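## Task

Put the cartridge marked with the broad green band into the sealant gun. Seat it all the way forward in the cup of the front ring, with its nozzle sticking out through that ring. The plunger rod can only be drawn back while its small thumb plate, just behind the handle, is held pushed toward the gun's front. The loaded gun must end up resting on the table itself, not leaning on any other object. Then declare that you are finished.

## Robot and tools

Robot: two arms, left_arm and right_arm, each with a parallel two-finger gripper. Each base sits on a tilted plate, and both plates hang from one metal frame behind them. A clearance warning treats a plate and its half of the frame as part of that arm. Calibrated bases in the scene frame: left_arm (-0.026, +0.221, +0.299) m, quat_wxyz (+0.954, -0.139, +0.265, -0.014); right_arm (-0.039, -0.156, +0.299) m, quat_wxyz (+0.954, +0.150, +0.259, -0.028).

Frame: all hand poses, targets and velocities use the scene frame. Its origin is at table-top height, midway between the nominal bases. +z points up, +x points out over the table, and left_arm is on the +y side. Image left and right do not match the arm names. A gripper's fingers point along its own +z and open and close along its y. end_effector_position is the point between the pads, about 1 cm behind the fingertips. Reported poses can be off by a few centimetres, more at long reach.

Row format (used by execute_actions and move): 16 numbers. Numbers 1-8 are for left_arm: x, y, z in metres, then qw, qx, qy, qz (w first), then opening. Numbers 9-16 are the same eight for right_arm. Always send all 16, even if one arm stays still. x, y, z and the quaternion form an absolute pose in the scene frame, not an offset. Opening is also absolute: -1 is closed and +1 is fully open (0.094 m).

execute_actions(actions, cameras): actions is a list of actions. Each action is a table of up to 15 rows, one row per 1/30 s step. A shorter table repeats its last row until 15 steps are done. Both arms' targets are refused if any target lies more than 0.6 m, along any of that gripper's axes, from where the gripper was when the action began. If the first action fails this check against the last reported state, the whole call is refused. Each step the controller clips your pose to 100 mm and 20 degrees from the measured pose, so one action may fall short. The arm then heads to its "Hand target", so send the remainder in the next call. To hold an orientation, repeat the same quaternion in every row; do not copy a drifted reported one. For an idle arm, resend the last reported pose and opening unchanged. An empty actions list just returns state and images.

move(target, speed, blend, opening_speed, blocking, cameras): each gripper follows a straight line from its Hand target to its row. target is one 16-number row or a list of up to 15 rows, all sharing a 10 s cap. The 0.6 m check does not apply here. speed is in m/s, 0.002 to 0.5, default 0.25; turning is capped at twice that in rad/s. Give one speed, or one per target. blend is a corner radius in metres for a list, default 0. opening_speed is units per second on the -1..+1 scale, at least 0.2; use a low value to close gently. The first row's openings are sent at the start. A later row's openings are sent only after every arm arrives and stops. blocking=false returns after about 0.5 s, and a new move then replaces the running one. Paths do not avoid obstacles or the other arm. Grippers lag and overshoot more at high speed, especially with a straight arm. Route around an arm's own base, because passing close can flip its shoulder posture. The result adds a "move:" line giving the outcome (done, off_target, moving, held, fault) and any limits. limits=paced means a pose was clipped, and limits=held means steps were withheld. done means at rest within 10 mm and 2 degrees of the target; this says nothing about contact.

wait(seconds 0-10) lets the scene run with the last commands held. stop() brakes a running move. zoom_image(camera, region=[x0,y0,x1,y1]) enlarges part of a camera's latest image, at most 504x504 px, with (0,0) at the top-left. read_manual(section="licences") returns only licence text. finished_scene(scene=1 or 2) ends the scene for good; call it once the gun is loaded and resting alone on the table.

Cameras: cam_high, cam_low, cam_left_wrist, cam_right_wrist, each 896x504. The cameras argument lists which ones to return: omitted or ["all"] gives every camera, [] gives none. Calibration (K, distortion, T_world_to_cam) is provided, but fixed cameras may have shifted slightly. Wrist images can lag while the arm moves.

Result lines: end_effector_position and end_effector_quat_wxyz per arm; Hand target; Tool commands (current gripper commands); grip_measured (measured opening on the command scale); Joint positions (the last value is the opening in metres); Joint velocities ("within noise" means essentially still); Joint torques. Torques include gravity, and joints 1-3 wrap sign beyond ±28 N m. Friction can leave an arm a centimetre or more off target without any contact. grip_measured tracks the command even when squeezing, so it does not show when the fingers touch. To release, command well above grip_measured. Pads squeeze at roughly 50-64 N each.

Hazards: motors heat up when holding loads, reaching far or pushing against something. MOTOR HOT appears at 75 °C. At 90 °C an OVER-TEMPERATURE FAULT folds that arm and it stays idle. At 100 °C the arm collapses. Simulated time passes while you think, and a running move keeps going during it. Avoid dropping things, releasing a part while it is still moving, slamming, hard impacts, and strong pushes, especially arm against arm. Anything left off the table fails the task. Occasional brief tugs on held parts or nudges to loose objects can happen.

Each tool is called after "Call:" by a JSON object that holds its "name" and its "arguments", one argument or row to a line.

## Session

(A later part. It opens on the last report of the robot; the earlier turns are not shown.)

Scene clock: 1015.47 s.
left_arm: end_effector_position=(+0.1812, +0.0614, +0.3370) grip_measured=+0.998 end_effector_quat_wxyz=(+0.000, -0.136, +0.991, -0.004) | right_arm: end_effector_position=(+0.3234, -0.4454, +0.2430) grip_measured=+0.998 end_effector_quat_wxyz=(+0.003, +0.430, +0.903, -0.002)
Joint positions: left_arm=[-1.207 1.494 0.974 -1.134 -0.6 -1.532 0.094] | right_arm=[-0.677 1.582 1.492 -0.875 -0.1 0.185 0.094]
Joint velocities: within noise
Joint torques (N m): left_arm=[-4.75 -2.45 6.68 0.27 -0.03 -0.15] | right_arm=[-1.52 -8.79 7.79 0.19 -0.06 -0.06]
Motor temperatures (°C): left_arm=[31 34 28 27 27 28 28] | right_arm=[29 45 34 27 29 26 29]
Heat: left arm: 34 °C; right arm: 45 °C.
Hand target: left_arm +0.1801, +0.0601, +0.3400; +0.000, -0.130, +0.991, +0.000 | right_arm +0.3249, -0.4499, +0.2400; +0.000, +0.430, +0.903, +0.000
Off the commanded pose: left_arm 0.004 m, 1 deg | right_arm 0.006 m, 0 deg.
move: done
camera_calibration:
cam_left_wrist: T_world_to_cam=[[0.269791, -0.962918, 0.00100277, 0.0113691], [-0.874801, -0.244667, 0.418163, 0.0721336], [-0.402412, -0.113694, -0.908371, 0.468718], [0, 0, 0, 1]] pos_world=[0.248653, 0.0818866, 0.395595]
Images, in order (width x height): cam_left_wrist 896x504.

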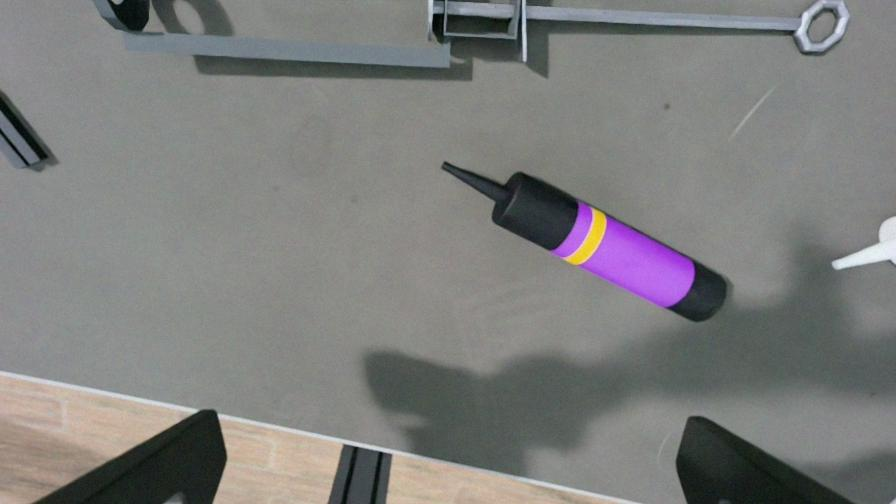

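Call:
{"name": "move", "arguments": {
  "target": [
    [0.268,0.042,0.10,0,-0.1340,0.9910,0,-0.3, 0.349,-0.200,0.14,-0.0561,0.5934,0.8020,0.0415,0.5],
    [0.268,0.042,0.078,0,-0.1340,0.9910,0,-0.3, 0.349,-0.172,0.075,-0.0561,0.5934,0.8020,0.0415,0.5]
  ],
  "cameras": ["cam_left_wrist","cam_right_wrist"]
}}

Scene clock: 1047.43 s.
left_arm: end_effector_position=(+0.2689, +0.0447, +0.0841) grip_measured=-0.298 end_effector_quat_wxyz=(+0.001, -0.139, +0.990, +0.000) | right_arm: end_effector_position=(+0.3442, -0.1747, +0.0764) grip_measured=+0.502 end_effector_quat_wxyz=(-0.062, +0.594, +0.801, +0.043)
Joint positions: left_arm=[-0.543 2.134 0.972 -0.068 -0.516 -0.76 0.033] | right_arm=[-0.013 1.944 1.131 -0.276 0.134 1.143 0.071]
Joint velocities: within noise
Joint torques (N m): left_arm=[-5.07 -6.28 2.76 0.66 -0.03 0.11] | right_arm=[3.43 -8.75 3.48 0.17 0.02 0.11]
Motor temperatures (°C): left_arm=[30 33 30 27 27 28 27] | right_arm=[29 44 34 27 29 26 29]
Heat: left arm: 33 °C; right arm: 44 °C.
Hand target: left_arm +0.2679, +0.0421, +0.0782; +0.000, -0.134, +0.991, +0.000 | right_arm +0.3491, -0.1721, +0.0752; -0.056, +0.593, +0.802, +0.042
Off the commanded pose: left_arm 0.007 m, 1 deg | right_arm 0.006 m, 1 deg.
move: done
camera_calibration:
cam_left_wrist: T_world_to_cam=[[0.275473, -0.961283, -0.00702802, -0.0290433], [-0.873902, -0.253465, 0.41479, 0.250975], [-0.400512, -0.108122, -0.90989, 0.271737], [0, 0, 0, 1]] pos_world=[0.336162, 0.0650752, 0.142945]
cam_right_wrist: T_world_to_cam=[[-0.958847, -0.283759, 0.00969649, 0.279661], [-0.230012, 0.796348, 0.559397, 0.213507], [-0.166456, 0.534145, -0.828843, 0.301155], [0, 0, 0, 1]] pos_world=[0.36739, -0.25153, 0.127464]
Images, in order (width x height): cam_left_wrist 896x504, cam_right_wrist 896x504.

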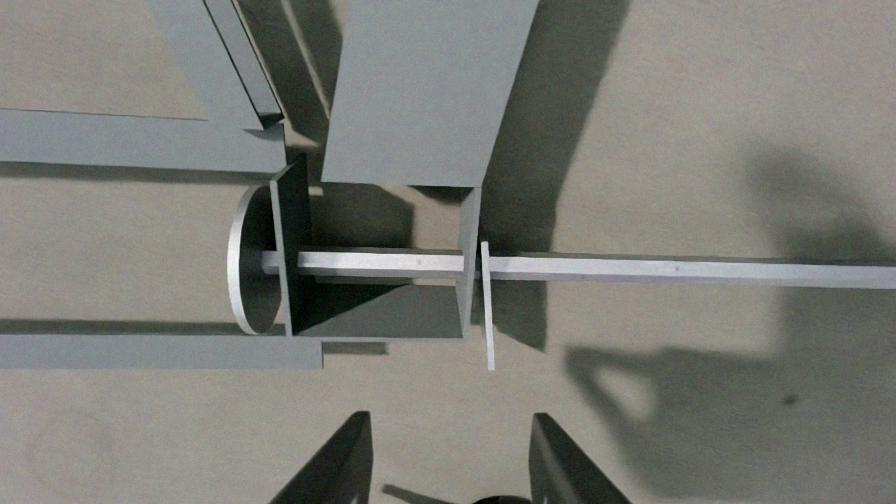

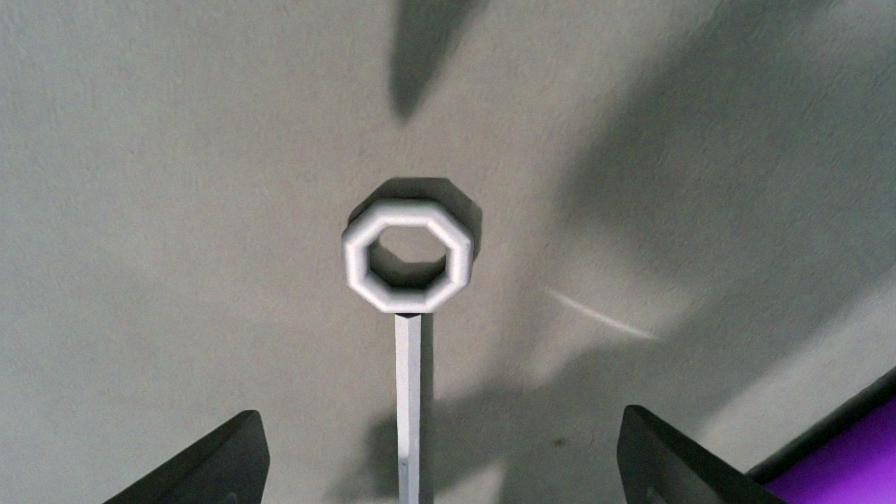

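Call:
{"name": "move", "arguments": {
  "target": [
    [0.268,0.042,0.078,0,-0.1340,0.9910,0,-0.3, 0.3535,-0.170,0.014,-0.0561,0.5934,0.8020,0.0415,0.4]
  ],
  "speed": 0.1,
  "cameras": ["cam_right_wrist"]
}}

Scene clock: 1060.73 s.
left_arm: end_effector_position=(+0.2691, +0.0445, +0.0841) grip_measured=-0.298 end_effector_quat_wxyz=(+0.001, -0.139, +0.990, +0.000) | right_arm: end_effector_position=(+0.3524, -0.1699, +0.0203) grip_measured=+0.402 end_effector_quat_wxyz=(-0.056, +0.594, +0.801, +0.041)
Joint positions: left_arm=[-0.543 2.134 0.972 -0.067 -0.516 -0.76 0.033] | right_arm=[-0.033 2.149 1.237 -0.166 0.134 1.124 0.066]
Joint velocities: within noise
Joint torques (N m): left_arm=[-4.96 -6.28 2.77 0.62 -0.04 0.08] | right_arm=[2.33 -8.36 3.25 0.24 -0.13 -0.04]
Motor temperatures (°C): left_arm=[31 34 29 27 27 28 27] | right_arm=[29 44 33 27 29 26 29]
Heat: left arm: 34 °C; right arm: 44 °C.
Hand target: left_arm +0.2679, +0.0422, +0.0782; +0.000, -0.134, +0.991, +0.000 | right_arm +0.3533, -0.1701, +0.0141; -0.056, +0.593, +0.802, +0.041
Off the commanded pose: left_arm 0.007 m, 1 deg | right_arm 0.006 m, 0 deg.
move: done
camera_calibration:
cam_right_wrist: T_world_to_cam=[[-0.958831, -0.283928, 0.00524607, 0.289387], [-0.234513, 0.802102, 0.549215, 0.245762], [-0.160145, 0.525374, -0.835665, 0.249817], [0, 0, 0, 1]] pos_world=[0.375115, -0.246209, 0.0722687]
Images, in order (width x height): cam_right_wrist 896x504.

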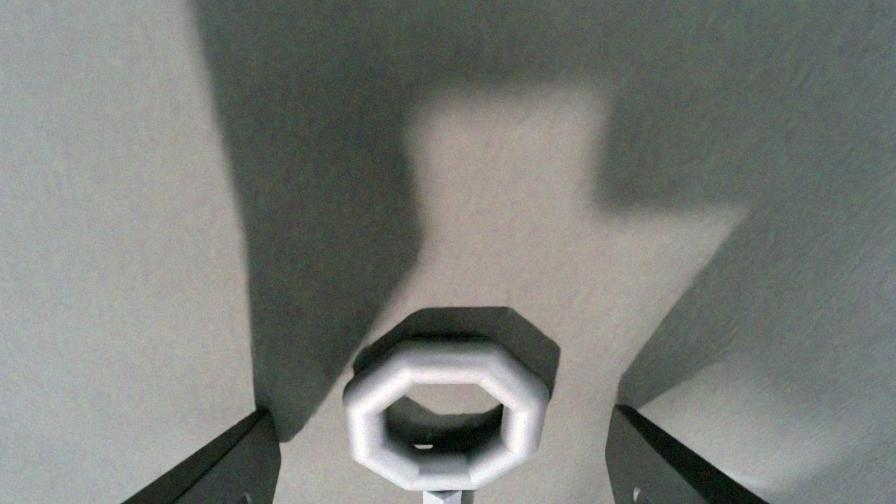

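Call:
{"name": "move", "arguments": {
  "target": [
    [0.268,0.042,0.078,0,-0.1340,0.9910,0,-0.3, 0.3535,-0.170,0.016,-0.0561,0.5934,0.8020,0.0415,-0.5],
    [0.2710,0.0410,0.038,0,-0.1340,0.9910,0,-0.3, 0.3535,-0.170,0.016,-0.0561,0.5934,0.8020,0.0415,-0.5]
  ],
  "speed": 0.1,
  "opening_speed": 0.8,
  "cameras": ["cam_left_wrist","cam_right_wrist"]
}}

Call:
{"name": "zoom_image", "arguments": {
  "camera": "cam_left_wrist",
  "region": [250, 250, 650, 504]
}}

Scene clock: 1069.20 s.
left_arm: end_effector_position=(+0.2745, +0.0428, +0.0447) grip_measured=-0.298 end_effector_quat_wxyz=(+0.003, -0.140, +0.990, -0.001) | right_arm: end_effector_position=(+0.3526, -0.1700, +0.0203) grip_measured=-0.274 end_effector_quat_wxyz=(-0.056, +0.594, +0.801, +0.041)
Joint positions: left_arm=[-0.486 2.269 1.039 0.034 -0.497 -0.7 0.033] | right_arm=[-0.033 2.149 1.237 -0.165 0.134 1.123 0.034]
Joint velocities: within noise
Joint torques (N m): left_arm=[-5.22 -6.48 1.81 0.68 -0.02 0.11] | right_arm=[2.37 -8.95 2.96 0.17 -0.12 -0.05]
Motor temperatures (°C): left_arm=[31 34 29 27 27 28 27] | right_arm=[29 43 33 27 29 26 29]
Heat: left arm: 34 °C; right arm: 43 °C.
Hand target: left_arm +0.2707, +0.0411, +0.0382; +0.000, -0.134, +0.991, +0.000 | right_arm +0.3534, -0.1701, +0.0160; -0.056, +0.593, +0.802, +0.041
Off the commanded pose: left_arm 0.008 m, 1 deg | right_arm 0.004 m, 0 deg.
move: done
camera_calibration:
cam_left_wrist: T_world_to_cam=[[0.277786, -0.960629, -0.00520397, -0.0334094], [-0.874557, -0.255131, 0.412382, 0.272041], [-0.397474, -0.110003, -0.910996, 0.237257], [0, 0, 0, 1]] pos_world=[0.3415, 0.063411, 0.103781]
cam_right_wrist: T_world_to_cam=[[-0.958812, -0.284009, 0.00419836, 0.289644], [-0.235208, 0.802173, 0.548814, 0.246136], [-0.159236, 0.525222, -0.835934, 0.249528], [0, 0, 0, 1]] pos_world=[0.375341, -0.24624, 0.07229]
Images, in order (width x height): cam_left_wrist 896x504, cam_right_wrist 896x504.

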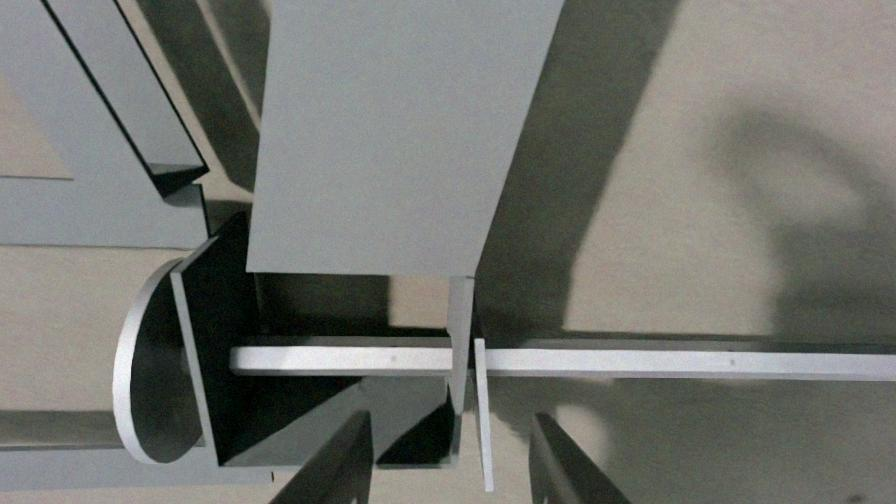

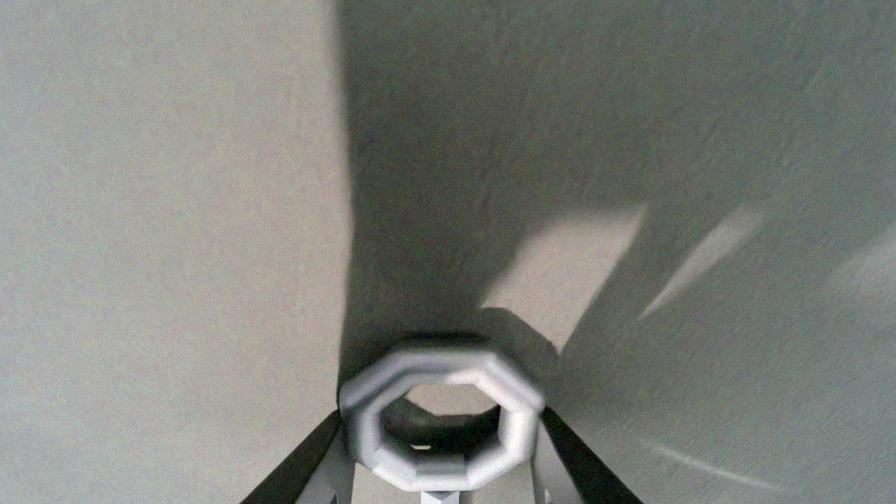

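Scaled by 1.260.

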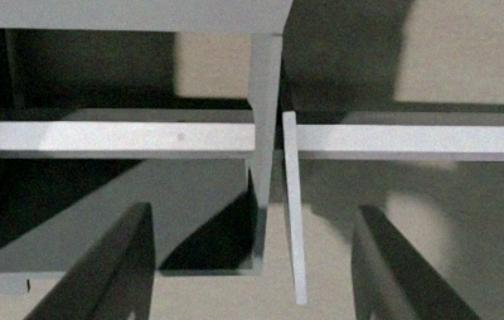

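Call:
{"name": "move", "arguments": {
  "target": [
    [0.2732,0.0410,0.031,0,-0.1340,0.9910,0,-0.3, 0.3535,-0.170,0.016,-0.0561,0.5934,0.8020,0.0415,-0.5]
  ],
  "speed": 0.06,
  "cameras": ["cam_left_wrist"]
}}

Call:
{"name": "zoom_image", "arguments": {
  "camera": "cam_left_wrist",
  "region": [250, 250, 650, 504]
}}

Scene clock: 1090.70 s.
left_arm: end_effector_position=(+0.2775, +0.0422, +0.0389) grip_measured=-0.298 end_effector_quat_wxyz=(+0.004, -0.139, +0.990, -0.001) | right_arm: end_effector_position=(+0.3526, -0.1700, +0.0203) grip_measured=-0.275 end_effector_quat_wxyz=(-0.056, +0.594, +0.801, +0.041)
Joint positions: left_arm=[-0.477 2.289 1.056 0.044 -0.493 -0.688 0.033] | right_arm=[-0.033 2.149 1.237 -0.165 0.134 1.123 0.034]
Joint velocities: within noise
Joint torques (N m): left_arm=[-5.12 -6.46 1.87 0.68 -0.05 0.08] | right_arm=[2.43 -8.92 2.97 0.16 -0.11 -0.03]
Motor temperatures (°C): left_arm=[31 34 28 27 27 28 27] | right_arm=[29 42 32 26 29 26 30]
Heat: left arm: 34 °C; right arm: 42 °C.
Hand target: left_arm +0.2731, +0.0411, +0.0313; +0.000, -0.134, +0.991, +0.000 | right_arm +0.3534, -0.1701, +0.0161; -0.056, +0.593, +0.802, +0.041
Off the commanded pose: left_arm 0.009 m, 1 deg | right_arm 0.004 m, 0 deg.
move: done
camera_calibration:
cam_left_wrist: T_world_to_cam=[[0.277213, -0.960803, -0.00315909, -0.0347926], [-0.875733, -0.254018, 0.410569, 0.277288], [-0.395279, -0.111048, -0.911824, 0.232531], [0, 0, 0, 1]] pos_world=[0.34439, 0.0628294, 0.0980717]
Images, in order (width x height): cam_left_wrist 896x504.

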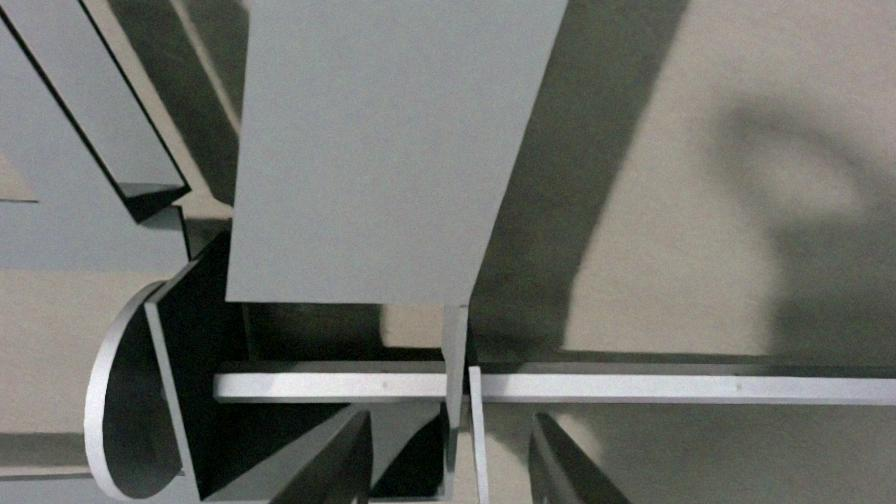

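Scaled by 1.260.

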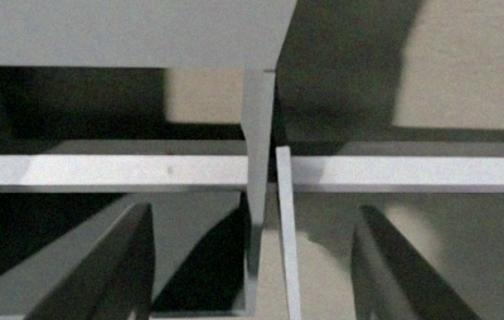

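Call:
{"name": "move", "arguments": {
  "target": [
    [0.2738,0.0385,0.028,0,-0.1340,0.9910,0,-0.4, 0.3535,-0.170,0.016,-0.0561,0.5934,0.8020,0.0415,-0.5],
    [0.2738,0.0385,0.028,0,-0.1340,0.9910,0,-0.8, 0.3535,-0.170,0.016,-0.0561,0.5934,0.8020,0.0415,-0.5]
  ],
  "speed": 0.06,
  "opening_speed": 0.5,
  "cameras": ["cam_left_wrist"]
}}

Call:
{"name": "zoom_image", "arguments": {
  "camera": "cam_left_wrist",
  "region": [250, 250, 650, 504]
}}

Scene clock: 1100.73 s.
left_arm: end_effector_position=(+0.2787, +0.0397, +0.0358) grip_measured=-0.798 end_effector_quat_wxyz=(+0.004, -0.139, +0.990, -0.002) | right_arm: end_effector_position=(+0.3526, -0.1700, +0.0203) grip_measured=-0.275 end_effector_quat_wxyz=(-0.056, +0.594, +0.801, +0.041)
Joint positions: left_arm=[-0.477 2.304 1.071 0.046 -0.492 -0.687 0.009] | right_arm=[-0.033 2.149 1.237 -0.165 0.134 1.123 0.034]
Joint velocities: within noise
Joint torques (N m): left_arm=[-5.35 -6.41 1.96 0.67 -0.02 0.06] | right_arm=[2.4 -8.85 2.97 0.18 -0.11 -0.03]
Motor temperatures (°C): left_arm=[31 34 28 27 27 28 27] | right_arm=[29 42 32 26 29 26 30]
Heat: left arm: 34 °C; right arm: 42 °C.
Hand target: left_arm +0.2737, +0.0386, +0.0283; +0.000, -0.134, +0.991, +0.000 | right_arm +0.3534, -0.1701, +0.0160; -0.056, +0.593, +0.802, +0.041
Off the commanded pose: left_arm 0.009 m, 1 deg | right_arm 0.004 m, 0 deg.
move: done
camera_calibration:
cam_left_wrist: T_world_to_cam=[[0.277167, -0.96082, -0.00171592, -0.0375241], [-0.876128, -0.253469, 0.410065, 0.279048], [-0.394434, -0.112153, -0.912054, 0.229703], [0, 0, 0, 1]] pos_world=[0.345485, 0.0604379, 0.0950095]
Images, in order (width x height): cam_left_wrist 896x504.

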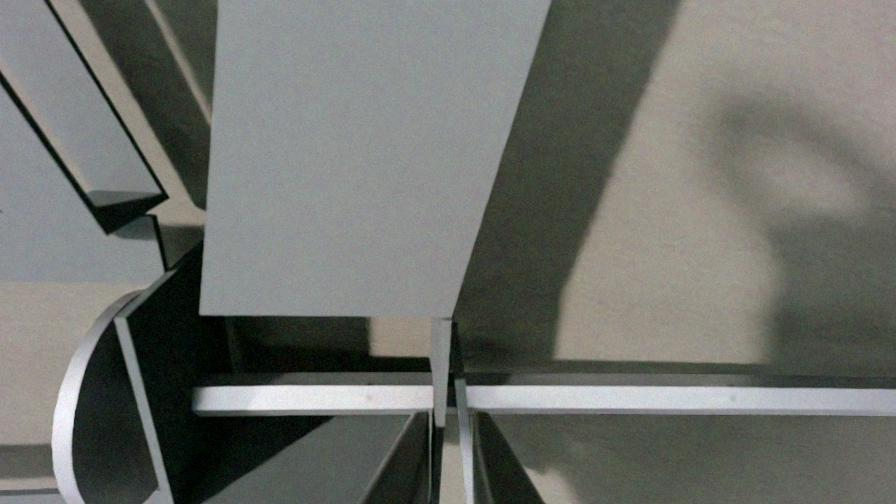

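Scaled by 1.260.

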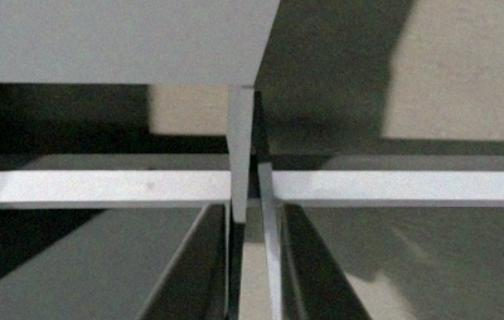

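Call:
{"name": "move", "arguments": {
  "target": [
    [0.2738,0.0385,0.028,0,-0.1340,0.9910,0,-1, 0.3535,-0.170,0.016,-0.0561,0.5934,0.8020,0.0415,-0.5]
  ],
  "opening_speed": 0.4,
  "cameras": ["cam_left_wrist"]
}}

Call:
{"name": "zoom_image", "arguments": {
  "camera": "cam_left_wrist",
  "region": [250, 250, 650, 504]
}}

Scene clock: 1107.57 s.
left_arm: end_effector_position=(+0.2782, +0.0407, +0.0358) grip_measured=-0.946 end_effector_quat_wxyz=(+0.004, -0.128, +0.992, +0.000) | right_arm: end_effector_position=(+0.3526, -0.1700, +0.0203) grip_measured=-0.275 end_effector_quat_wxyz=(-0.056, +0.594, +0.801, +0.041)
Joint positions: left_arm=[-0.477 2.304 1.071 0.042 -0.496 -0.666 0.003] | right_arm=[-0.033 2.149 1.237 -0.165 0.134 1.123 0.034]
Joint velocities: within noise
Joint torques (N m): left_arm=[-5.24 -6.45 1.91 0.7 0 -0.13] | right_arm=[2.47 -8.8 3.02 0.2 -0.11 -0.02]
Motor temperatures (°C): left_arm=[31 34 28 27 27 28 27] | right_arm=[29 42 32 26 29 26 30]
Heat: left arm: 34 °C; right arm: 42 °C.
Hand target: left_arm +0.2737, +0.0386, +0.0283; +0.000, -0.134, +0.991, +0.000 | right_arm +0.3534, -0.1701, +0.0161; -0.056, +0.593, +0.802, +0.041
Off the commanded pose: left_arm 0.009 m, 1 deg | right_arm 0.004 m, 0 deg.
move: done
camera_calibration:
cam_left_wrist: T_world_to_cam=[[0.255599, -0.966758, -0.00696006, -0.0300195], [-0.880964, -0.23587, 0.410204, 0.279459], [-0.39821, -0.0987163, -0.911967, 0.230101], [0, 0, 0, 1]] pos_world=[0.345495, 0.0596091, 0.0950006]
Images, in order (width x height): cam_left_wrist 896x504.

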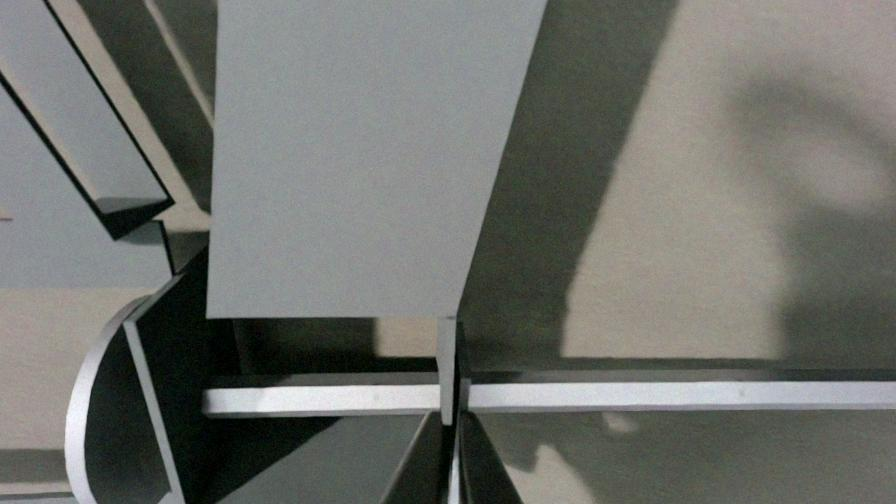

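Scaled by 1.260.

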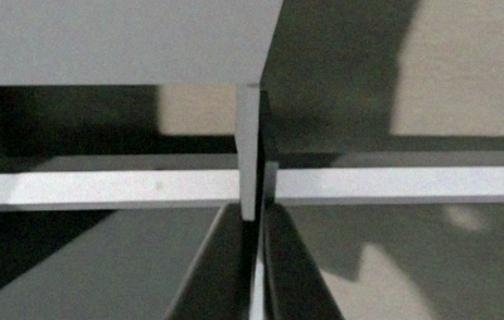

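Call:
{"name": "move", "arguments": {
  "target": [
    [0.2720,0.0550,0.028,0,-0.1340,0.9910,0,-1, 0.370,-0.235,0.030,0.0,0.5948,0.8039,0.0,-0.6]
  ],
  "speed": 0.05,
  "cameras": ["cam_left_wrist","cam_right_wrist"]
}}

Scene clock: 1115.13 s.
left_arm: end_effector_position=(+0.2754, +0.0296, +0.0351) grip_measured=-0.985 end_effector_quat_wxyz=(+0.001, -0.124, +0.992, -0.038) | right_arm: end_effector_position=(+0.3487, -0.1867, +0.0201) grip_measured=-0.275 end_effector_quat_wxyz=(-0.065, +0.591, +0.803, +0.045)
Joint positions: left_arm=[-0.473 2.302 1.042 0.108 -0.425 -0.638 0.001] | right_arm=[-0.081 2.137 1.24 -0.188 0.097 1.076 0.034]
Joint velocities: within noise
Joint torques (N m): left_arm=[-2.62 -8.66 -0.18 0.46 -0.48 -0.08] | right_arm=[-0.53 -14.01 3.59 0.27 1.1 -0.38]
Motor temperatures (°C): left_arm=[31 34 28 27 27 28 28] | right_arm=[29 42 32 26 29 26 30]
Heat: left arm: 34 °C; right arm: 42 °C.
Hand target: left_arm +0.2715, +0.0542, +0.0285; +0.000, -0.134, +0.991, +0.000 | right_arm +0.3684, -0.2338, +0.0318; -0.003, +0.597, +0.802, +0.000
Off the commanded pose: left_arm 0.027 m, 4 deg | right_arm 0.054 m, 9 deg.
move: off_target (left_arm, right_arm)
camera_calibration:
cam_left_wrist: T_world_to_cam=[[0.247426, -0.966512, 0.0680835, -0.040444], [-0.88449, -0.196624, 0.423103, 0.274004], [-0.395548, -0.164906, -0.90352, 0.228222], [0, 0, 0, 1]] pos_world=[0.342634, 0.0524213, 0.0930246]
cam_right_wrist: T_world_to_cam=[[-0.956985, -0.290004, 0.00877749, 0.279312], [-0.234651, 0.791409, 0.564456, 0.256243], [-0.170641, 0.538116, -0.825417, 0.263721], [0, 0, 0, 1]] pos_world=[0.372427, -0.263704, 0.0705908]
Images, in order (width x height): cam_left_wrist 896x504, cam_right_wrist 896x504.

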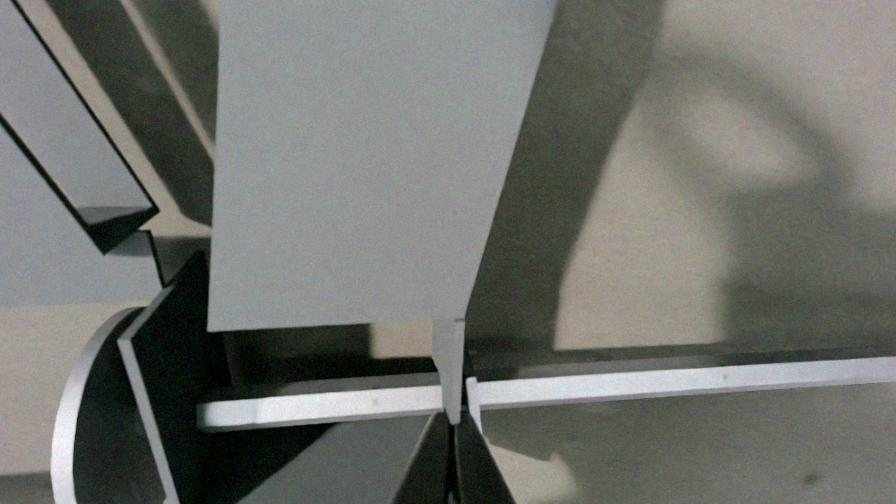

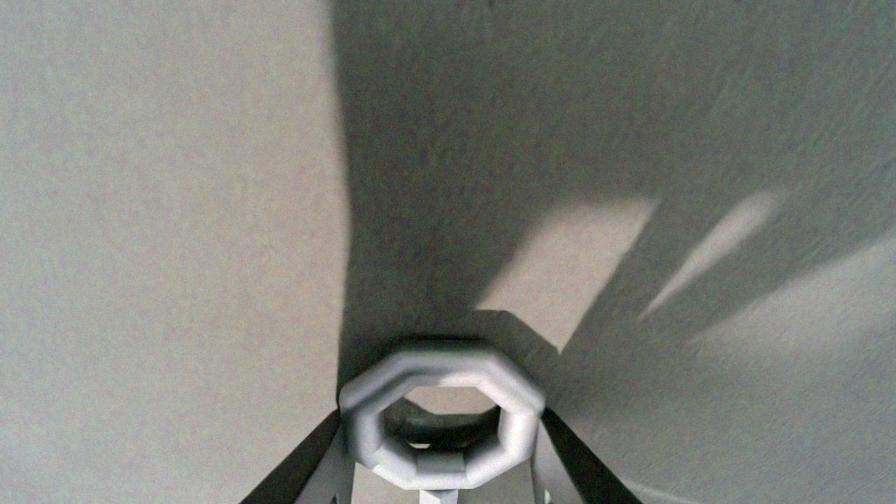

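Call:
{"name": "move", "arguments": {
  "target": [
    [0.2700,0.0300,0.028,0,-0.1340,0.9910,0,-1, 0.353,-0.192,0.022,-0.0561,0.5934,0.8020,0.0415,-0.5],
    [0.2700,0.0290,0.028,0,-0.1340,0.9910,0,-0.3, 0.353,-0.192,0.022,-0.0561,0.5934,0.8020,0.0415,-0.5],
    [0.2600,0.0280,0.080,0,-0.1340,0.9910,0,-0.3, 0.353,-0.192,0.022,-0.0561,0.5934,0.8020,0.0415,-0.5]
  ],
  "speed": 0.08,
  "cameras": ["cam_left_wrist","cam_right_wrist"]
}}

Scene clock: 1142.70 s.
left_arm: end_effector_position=(+0.2604, +0.0281, +0.0728) grip_measured=-0.302 end_effector_quat_wxyz=(-0.002, -0.136, +0.991, -0.002) | right_arm: end_effector_position=(+0.3488, -0.1860, +0.0202) grip_measured=-0.275 end_effector_quat_wxyz=(-0.066, +0.593, +0.801, +0.046)
Joint positions: left_arm=[-0.571 2.207 1.006 -0.048 -0.518 -0.786 0.033] | right_arm=[-0.081 2.137 1.24 -0.188 0.093 1.081 0.034]
Joint velocities: within noise
Joint torques (N m): left_arm=[-6.71 -10.22 0.88 0.33 -0.12 -0.13] | right_arm=[2.11 -10.69 2.18 0.14 0.05 -0.03]
Motor temperatures (°C): left_arm=[30 35 28 27 27 28 28] | right_arm=[29 48 32 26 30 26 31]
Heat: left arm: 35 °C; right arm: 48 °C.
Hand target: left_arm +0.2600, +0.0280, +0.0798; +0.000, -0.134, +0.991, +0.000 | right_arm +0.3530, -0.1921, +0.0221; -0.056, +0.593, +0.802, +0.041
Off the commanded pose: left_arm 0.007 m, 0 deg | right_arm 0.008 m, 1 deg.
move: done
camera_calibration:
cam_left_wrist: T_world_to_cam=[[0.269659, -0.962948, -0.00393556, -0.0413299], [-0.872915, -0.246168, 0.421214, 0.24304], [-0.406576, -0.110149, -0.906953, 0.25768], [0, 0, 0, 1]] pos_world=[0.328065, 0.0484133, 0.13117]
cam_right_wrist: T_world_to_cam=[[-0.958567, -0.284754, 0.00801711, 0.281122], [-0.230073, 0.790475, 0.567641, 0.25377], [-0.167975, 0.542277, -0.823237, 0.263222], [0, 0, 0, 1]] pos_world=[0.372075, -0.263287, 0.0703902]
Images, in order (width x height): cam_left_wrist 896x504, cam_right_wrist 896x504.

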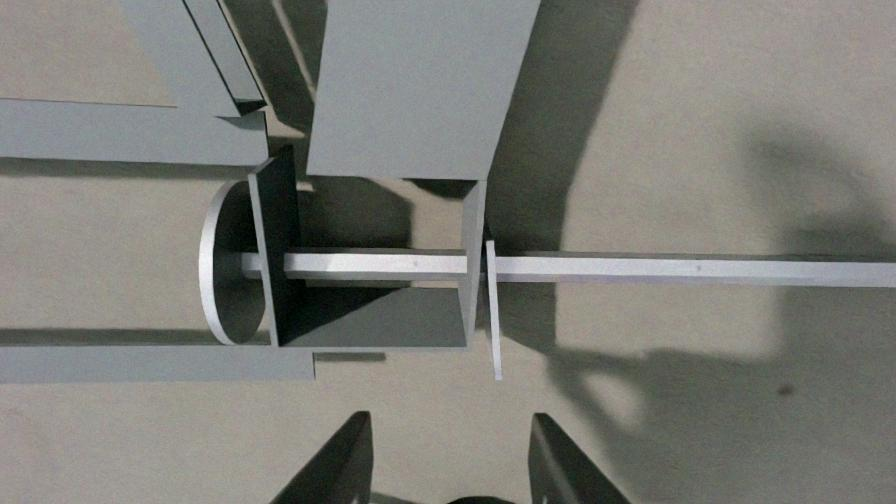

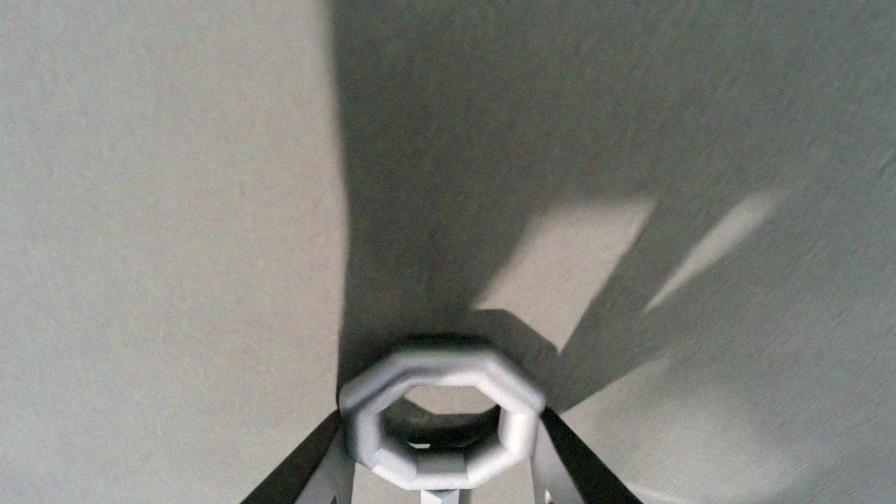

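Call:
{"name": "move", "arguments": {
  "target": [
    [0.2520,0.0150,0.045,0,-0.1340,0.9910,0,-0.4, 0.353,-0.192,0.022,-0.0561,0.5934,0.8020,0.0415,-0.5],
    [0.2512,0.0146,0.028,0,-0.1340,0.9910,0,-0.4, 0.353,-0.192,0.022,-0.0561,0.5934,0.8020,0.0415,-0.5]
  ],
  "speed": 0.08,
  "cameras": ["cam_left_wrist"]
}}

Scene clock: 1154.50 s.
left_arm: end_effector_position=(+0.2513, +0.0167, +0.0349) grip_measured=-0.398 end_effector_quat_wxyz=(-0.004, -0.136, +0.991, +0.001) | right_arm: end_effector_position=(+0.3488, -0.1860, +0.0202) grip_measured=-0.275 end_effector_quat_wxyz=(-0.066, +0.593, +0.801, +0.046)
Joint positions: left_arm=[-0.554 2.361 1.07 0.045 -0.515 -0.772 0.028] | right_arm=[-0.081 2.137 1.24 -0.188 0.093 1.081 0.034]
Joint velocities: within noise
Joint torques (N m): left_arm=[-5.45 -6.53 2 0.81 -0.03 0.05] | right_arm=[2.11 -10.71 2.17 0.13 0.06 -0.06]
Motor temperatures (°C): left_arm=[31 36 28 27 27 28 28] | right_arm=[29 47 32 26 29 26 31]
Heat: left arm: 36 °C; right arm: 47 °C.
Hand target: left_arm +0.2511, +0.0147, +0.0282; +0.000, -0.134, +0.991, +0.000 | right_arm +0.3530, -0.1921, +0.0221; -0.056, +0.593, +0.802, +0.041
Off the commanded pose: left_arm 0.007 m, 0 deg | right_arm 0.008 m, 1 deg.
move: done
camera_calibration:
cam_left_wrist: T_world_to_cam=[[0.27109, -0.962508, -0.00944266, -0.0502252], [-0.871045, -0.249481, 0.423131, 0.247796], [-0.409623, -0.106482, -0.906019, 0.219056], [0, 0, 0, 1]] pos_world=[0.319187, 0.0368038, 0.0931446]
Images, in order (width x height): cam_left_wrist 896x504.

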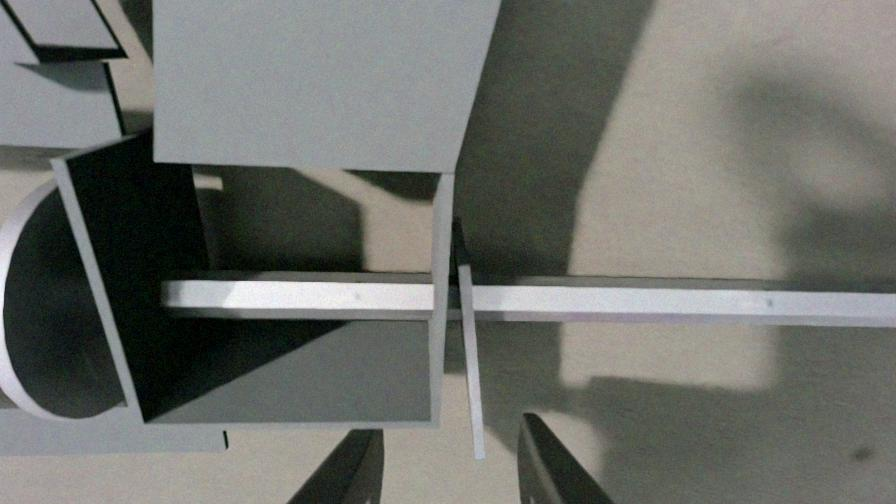

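Call:
{"name": "move", "arguments": {
  "target": [
    [0.2500,0.0105,0.021,0,-0.1340,0.9910,0,-0.4, 0.353,-0.192,0.022,-0.0561,0.5934,0.8020,0.0415,-0.5],
    [0.2500,0.0105,0.021,0,-0.1340,0.9910,0,-1, 0.353,-0.192,0.022,-0.0561,0.5934,0.8020,0.0415,-0.5]
  ],
  "speed": 0.08,
  "opening_speed": 0.5,
  "cameras": ["cam_left_wrist"]
}}

Scene clock: 1165.10 s.
left_arm: end_effector_position=(+0.2507, +0.0109, +0.0281) grip_measured=-0.982 end_effector_quat_wxyz=(-0.005, -0.137, +0.991, -0.004) | right_arm: end_effector_position=(+0.3488, -0.1860, +0.0202) grip_measured=-0.275 end_effector_quat_wxyz=(-0.066, +0.593, +0.801, +0.046)
Joint positions: left_arm=[-0.554 2.392 1.092 0.058 -0.507 -0.771 0.001] | right_arm=[-0.081 2.137 1.24 -0.188 0.093 1.081 0.034]
Joint velocities: within noise
Joint torques (N m): left_arm=[-5.55 -6.56 2.06 0.74 -0.13 0.11] | right_arm=[1.99 -10.73 2.26 0.14 0.06 -0.06]
Motor temperatures (°C): left_arm=[31 35 28 27 27 28 28] | right_arm=[29 46 32 26 29 26 31]
Heat: left arm: 35 °C; right arm: 46 °C.
Hand target: left_arm +0.2498, +0.0106, +0.0212; +0.000, -0.134, +0.991, +0.000 | right_arm +0.3530, -0.1920, +0.0221; -0.056, +0.593, +0.802, +0.042
Off the commanded pose: left_arm 0.007 m, 1 deg | right_arm 0.008 m, 1 deg.
move: done
camera_calibration:
cam_left_wrist: T_world_to_cam=[[0.27239, -0.962186, -0.000889554, -0.0562348], [-0.870371, -0.246792, 0.426084, 0.248403], [-0.410191, -0.115287, -0.904683, 0.212248], [0, 0, 0, 1]] pos_world=[0.318583, 0.0316648, 0.0861268]
Images, in order (width x height): cam_left_wrist 896x504.

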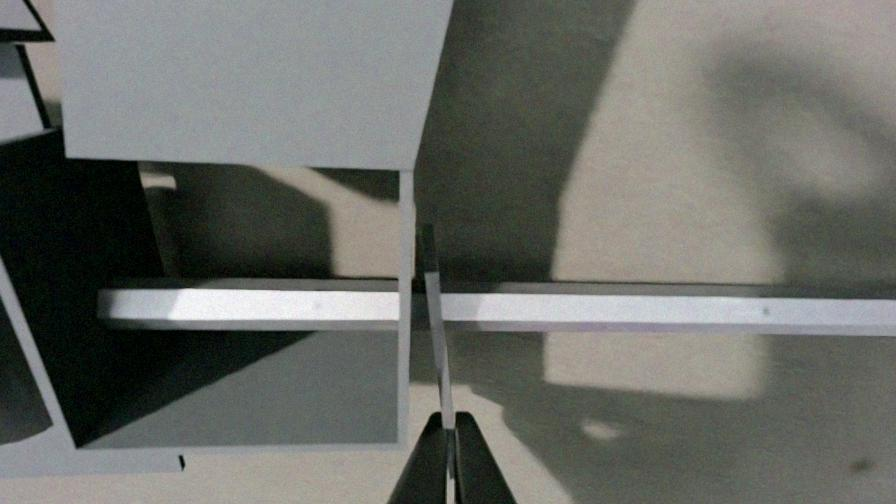

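Call:
{"name": "move", "arguments": {
  "target": [
    [0.2400,0.0500,0.0215,0,-0.1340,0.9910,0,-1, 0.362,-0.215,0.026,0,0.5948,0.8039,0,-0.5]
  ],
  "speed": 0.05,
  "cameras": ["cam_left_wrist"]
}}

Scene clock: 1171.37 s.
left_arm: end_effector_position=(+0.2466, +0.0167, +0.0268) grip_measured=-0.983 end_effector_quat_wxyz=(+0.005, -0.143, +0.988, -0.054) | right_arm: end_effector_position=(+0.3480, -0.1855, +0.0199) grip_measured=-0.275 end_effector_quat_wxyz=(-0.054, +0.593, +0.803, +0.035)
Joint positions: left_arm=[-0.51 2.357 0.967 0.249 -0.417 -0.702 0.001] | right_arm=[-0.067 2.135 1.224 -0.165 0.129 1.089 0.034]
Joint velocities: within noise
Joint torques (N m): left_arm=[-2.43 -9.1 -1.25 0.19 -0.63 0.21] | right_arm=[1.58 -12.66 1.48 0.53 0.99 -0.16]
Motor temperatures (°C): left_arm=[31 35 28 27 27 28 28] | right_arm=[29 46 32 26 29 26 31]
Heat: left arm: 35 °C; right arm: 46 °C.
Hand target: left_arm +0.2395, +0.0485, +0.0219; -0.001, -0.133, +0.991, -0.001 | right_arm +0.3616, -0.2145, +0.0273; -0.003, +0.596, +0.803, +0.000
Off the commanded pose: left_arm 0.034 m, 6 deg | right_arm 0.033 m, 7 deg.
move: off_target (left_arm, right_arm)
camera_calibration:
cam_left_wrist: T_world_to_cam=[[0.283386, -0.953631, 0.10139, -0.0551713], [-0.880842, -0.217024, 0.420735, 0.249068], [-0.379222, -0.208539, -0.9015, 0.203823], [0, 0, 0, 1]] pos_world=[0.312318, 0.0439455, 0.0845487]
Images, in order (width x height): cam_left_wrist 896x504.

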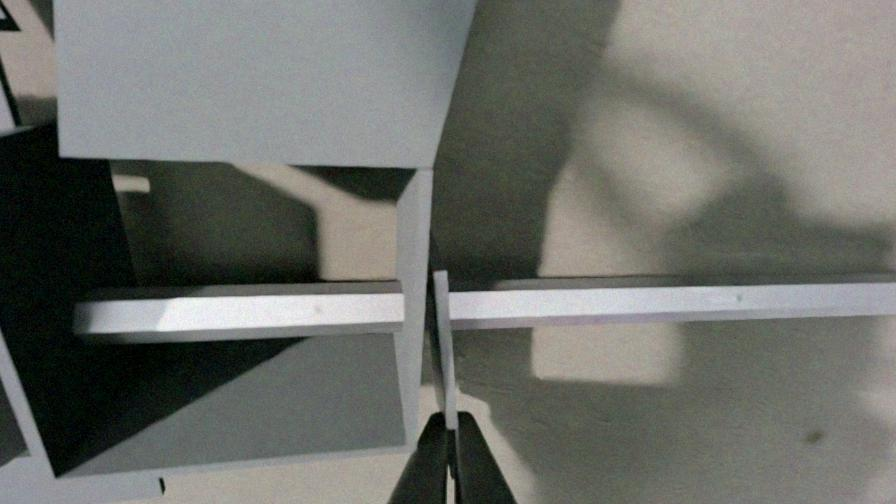

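Call:
{"name": "move", "arguments": {
  "target": [
    [0.2330,0.0750,0.0180,-0.0094,-0.1337,0.9886,0.0692,-1, 0.367,-0.232,0.028,0,0.5948,0.8039,0,-0.5]
  ],
  "speed": 0.05,
  "cameras": ["cam_left_wrist"]
}}

Scene clock: 1178.73 s.
left_arm: end_effector_position=(+0.2470, +0.0204, +0.0265) grip_measured=-0.982 end_effector_quat_wxyz=(+0.000, -0.142, +0.989, -0.039) | right_arm: end_effector_position=(+0.3455, -0.1844, +0.0198) grip_measured=-0.275 end_effector_quat_wxyz=(-0.065, +0.595, +0.800, +0.044)
Joint positions: left_arm=[-0.51 2.357 0.987 0.203 -0.437 -0.711 0.001] | right_arm=[-0.078 2.135 1.224 -0.175 0.098 1.088 0.034]
Joint velocities: within noise
Joint torques (N m): left_arm=[-2 -8.16 -0.51 -0.48 -1.34 -0.02] | right_arm=[-0.53 -13.57 3.7 0.26 1.16 -0.43]
Motor temperatures (°C): left_arm=[31 35 28 27 27 28 28] | right_arm=[29 48 32 27 29 26 31]
Heat: left arm: 35 °C; right arm: 48 °C.
Hand target: left_arm +0.2332, +0.0711, +0.0202; -0.007, -0.130, +0.990, +0.061 | right_arm +0.3653, -0.2309, +0.0300; -0.003, +0.597, +0.802, -0.001
Off the commanded pose: left_arm 0.057 m, 13 deg | right_arm 0.053 m, 9 deg.
move: off_target (left_arm, right_arm)
camera_calibration:
cam_left_wrist: T_world_to_cam=[[0.281264, -0.957025, 0.0706607, -0.0503323], [-0.87576, -0.22588, 0.426641, 0.249141], [-0.392345, -0.18188, -0.901657, 0.207228], [0, 0, 0, 1]] pos_world=[0.313649, 0.0457974, 0.0841119]
Images, in order (width x height): cam_left_wrist 896x504.

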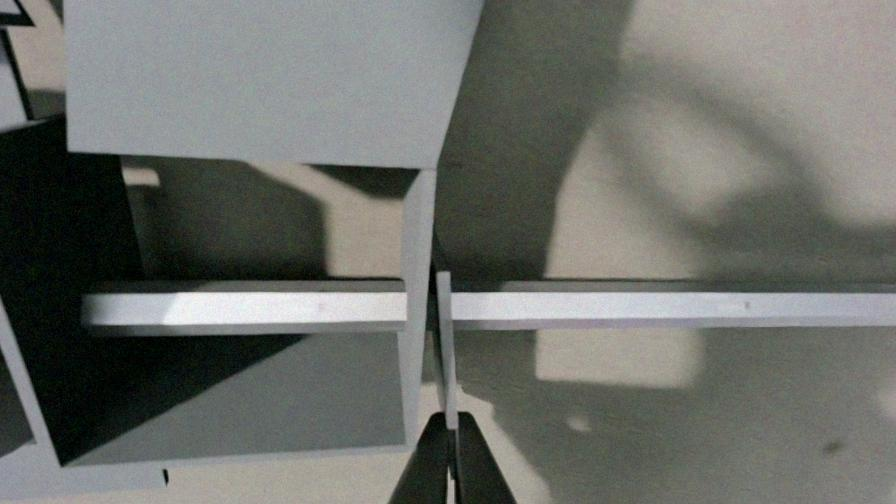

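Call:
{"name": "move", "arguments": {
  "target": [
    [0.2450,0.0220,0.0215,0,-0.1340,0.9910,0,-1, 0.353,-0.192,0.022,-0.0561,0.5934,0.8020,0.0415,-0.5],
    [0.2450,0.0180,0.0215,0,-0.1340,0.9910,0,-0.3, 0.353,-0.192,0.022,-0.0561,0.5934,0.8020,0.0415,-0.5],
    [0.2450,0.0180,0.10,0,-0.1340,0.9910,0,-0.3, 0.353,-0.192,0.022,-0.0561,0.5934,0.8020,0.0415,-0.5],
    [0.2200,0.0500,0.34,0,-0.1340,0.9910,0,-0.3, 0.353,-0.192,0.022,-0.0561,0.5934,0.8020,0.0415,-0.5]
  ],
  "speed": [0.08,0.08,0.1,0.25],
  "cameras": ["cam_left_wrist","cam_right_wrist"]
}}

Scene clock: 1211.77 s.
left_arm: end_effector_position=(+0.2198, +0.0507, +0.3357) grip_measured=-0.302 end_effector_quat_wxyz=(-0.003, -0.137, +0.991, -0.002) | right_arm: end_effector_position=(+0.3462, -0.1821, +0.0207) grip_measured=-0.275 end_effector_quat_wxyz=(-0.070, +0.598, +0.797, +0.050)
Joint positions: left_arm=[-1.096 1.56 1.105 -1.13 -0.6 -1.404 0.033] | right_arm=[-0.078 2.134 1.228 -0.183 0.083 1.096 0.034]
Joint velocities: within noise
Joint torques (N m): left_arm=[-5.24 -4.16 6.46 0.27 -0.1 -0.12] | right_arm=[1.83 -10.45 3.23 0.06 0.16 -0.23]
Motor temperatures (°C): left_arm=[30 34 28 27 29 28 29] | right_arm=[29 49 32 26 30 27 31]
Heat: left arm: 34 °C; right arm: 49 °C.
Hand target: left_arm +0.2201, +0.0501, +0.3399; +0.000, -0.134, +0.991, +0.000 | right_arm +0.3529, -0.1919, +0.0222; -0.056, +0.594, +0.802, +0.042
Off the commanded pose: left_arm 0.004 m, 1 deg | right_arm 0.012 m, 2 deg.
move: off_target (right_arm)
camera_calibration:
cam_left_wrist: T_world_to_cam=[[0.272344, -0.962188, -0.00488299, -0.00794774], [-0.871204, -0.248739, 0.42324, 0.101551], [-0.408451, -0.111013, -0.906004, 0.482229], [0, 0, 0, 1]] pos_world=[0.287603, 0.0711459, 0.393883]
cam_right_wrist: T_world_to_cam=[[-0.96192, -0.273211, 0.00807045, 0.282959], [-0.21866, 0.786905, 0.577034, 0.244967], [-0.164002, 0.553296, -0.816681, 0.261595], [0, 0, 0, 1]] pos_world=[0.368651, -0.260198, 0.0700014]
Images, in order (width x height): cam_left_wrist 896x504, cam_right_wrist 896x504.

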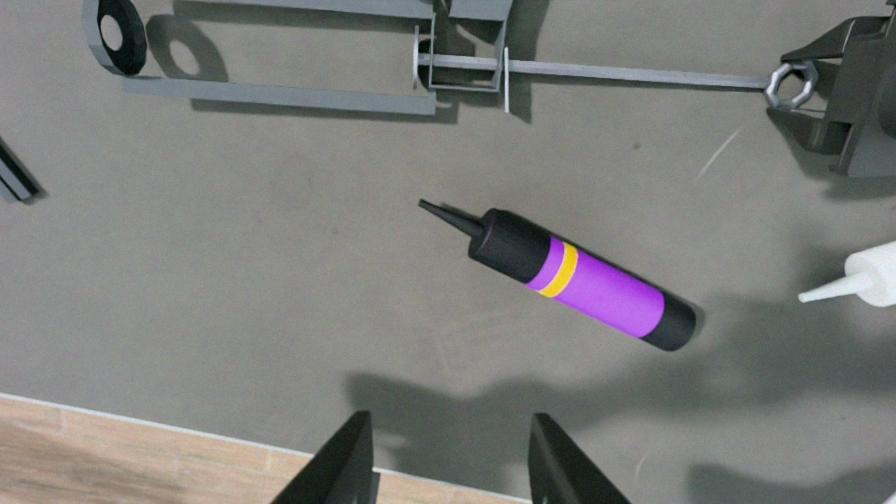

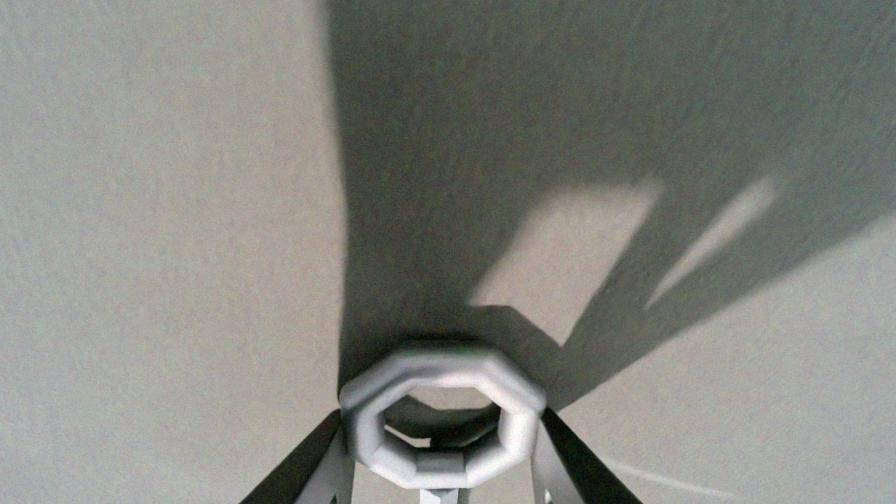

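Excellent picture. Zoom for precise measurement.

Call:
{"name": "zoom_image", "arguments": {
  "camera": "cam_left_wrist",
  "region": [70, 0, 270, 120]
}}

Call:
{"name": "zoom_image", "arguments": {
  "camera": "cam_left_wrist",
  "region": [390, 0, 540, 130]
}}

Call:
{"name": "zoom_image", "arguments": {
  "camera": "cam_left_wrist",
  "region": [410, 180, 720, 370]
}}

Scaled by 2.520.

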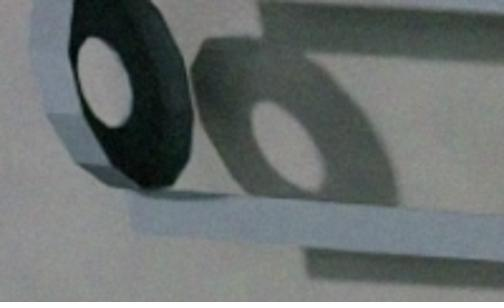

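Scaled by 3.360.

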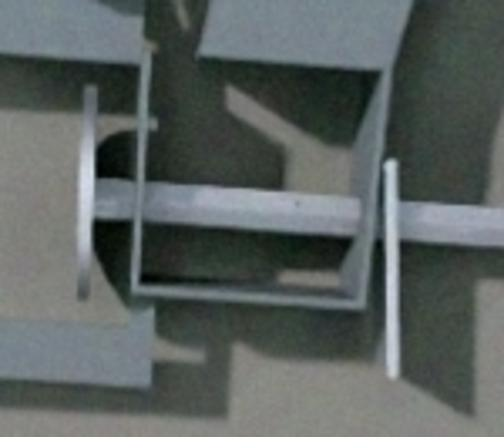

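Scaled by 1.626.

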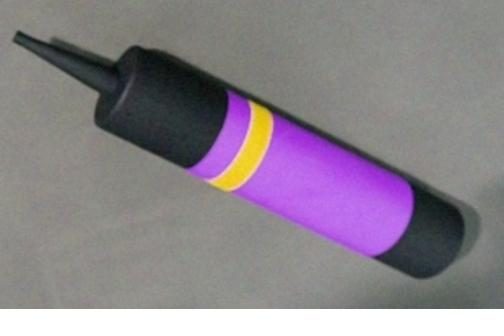

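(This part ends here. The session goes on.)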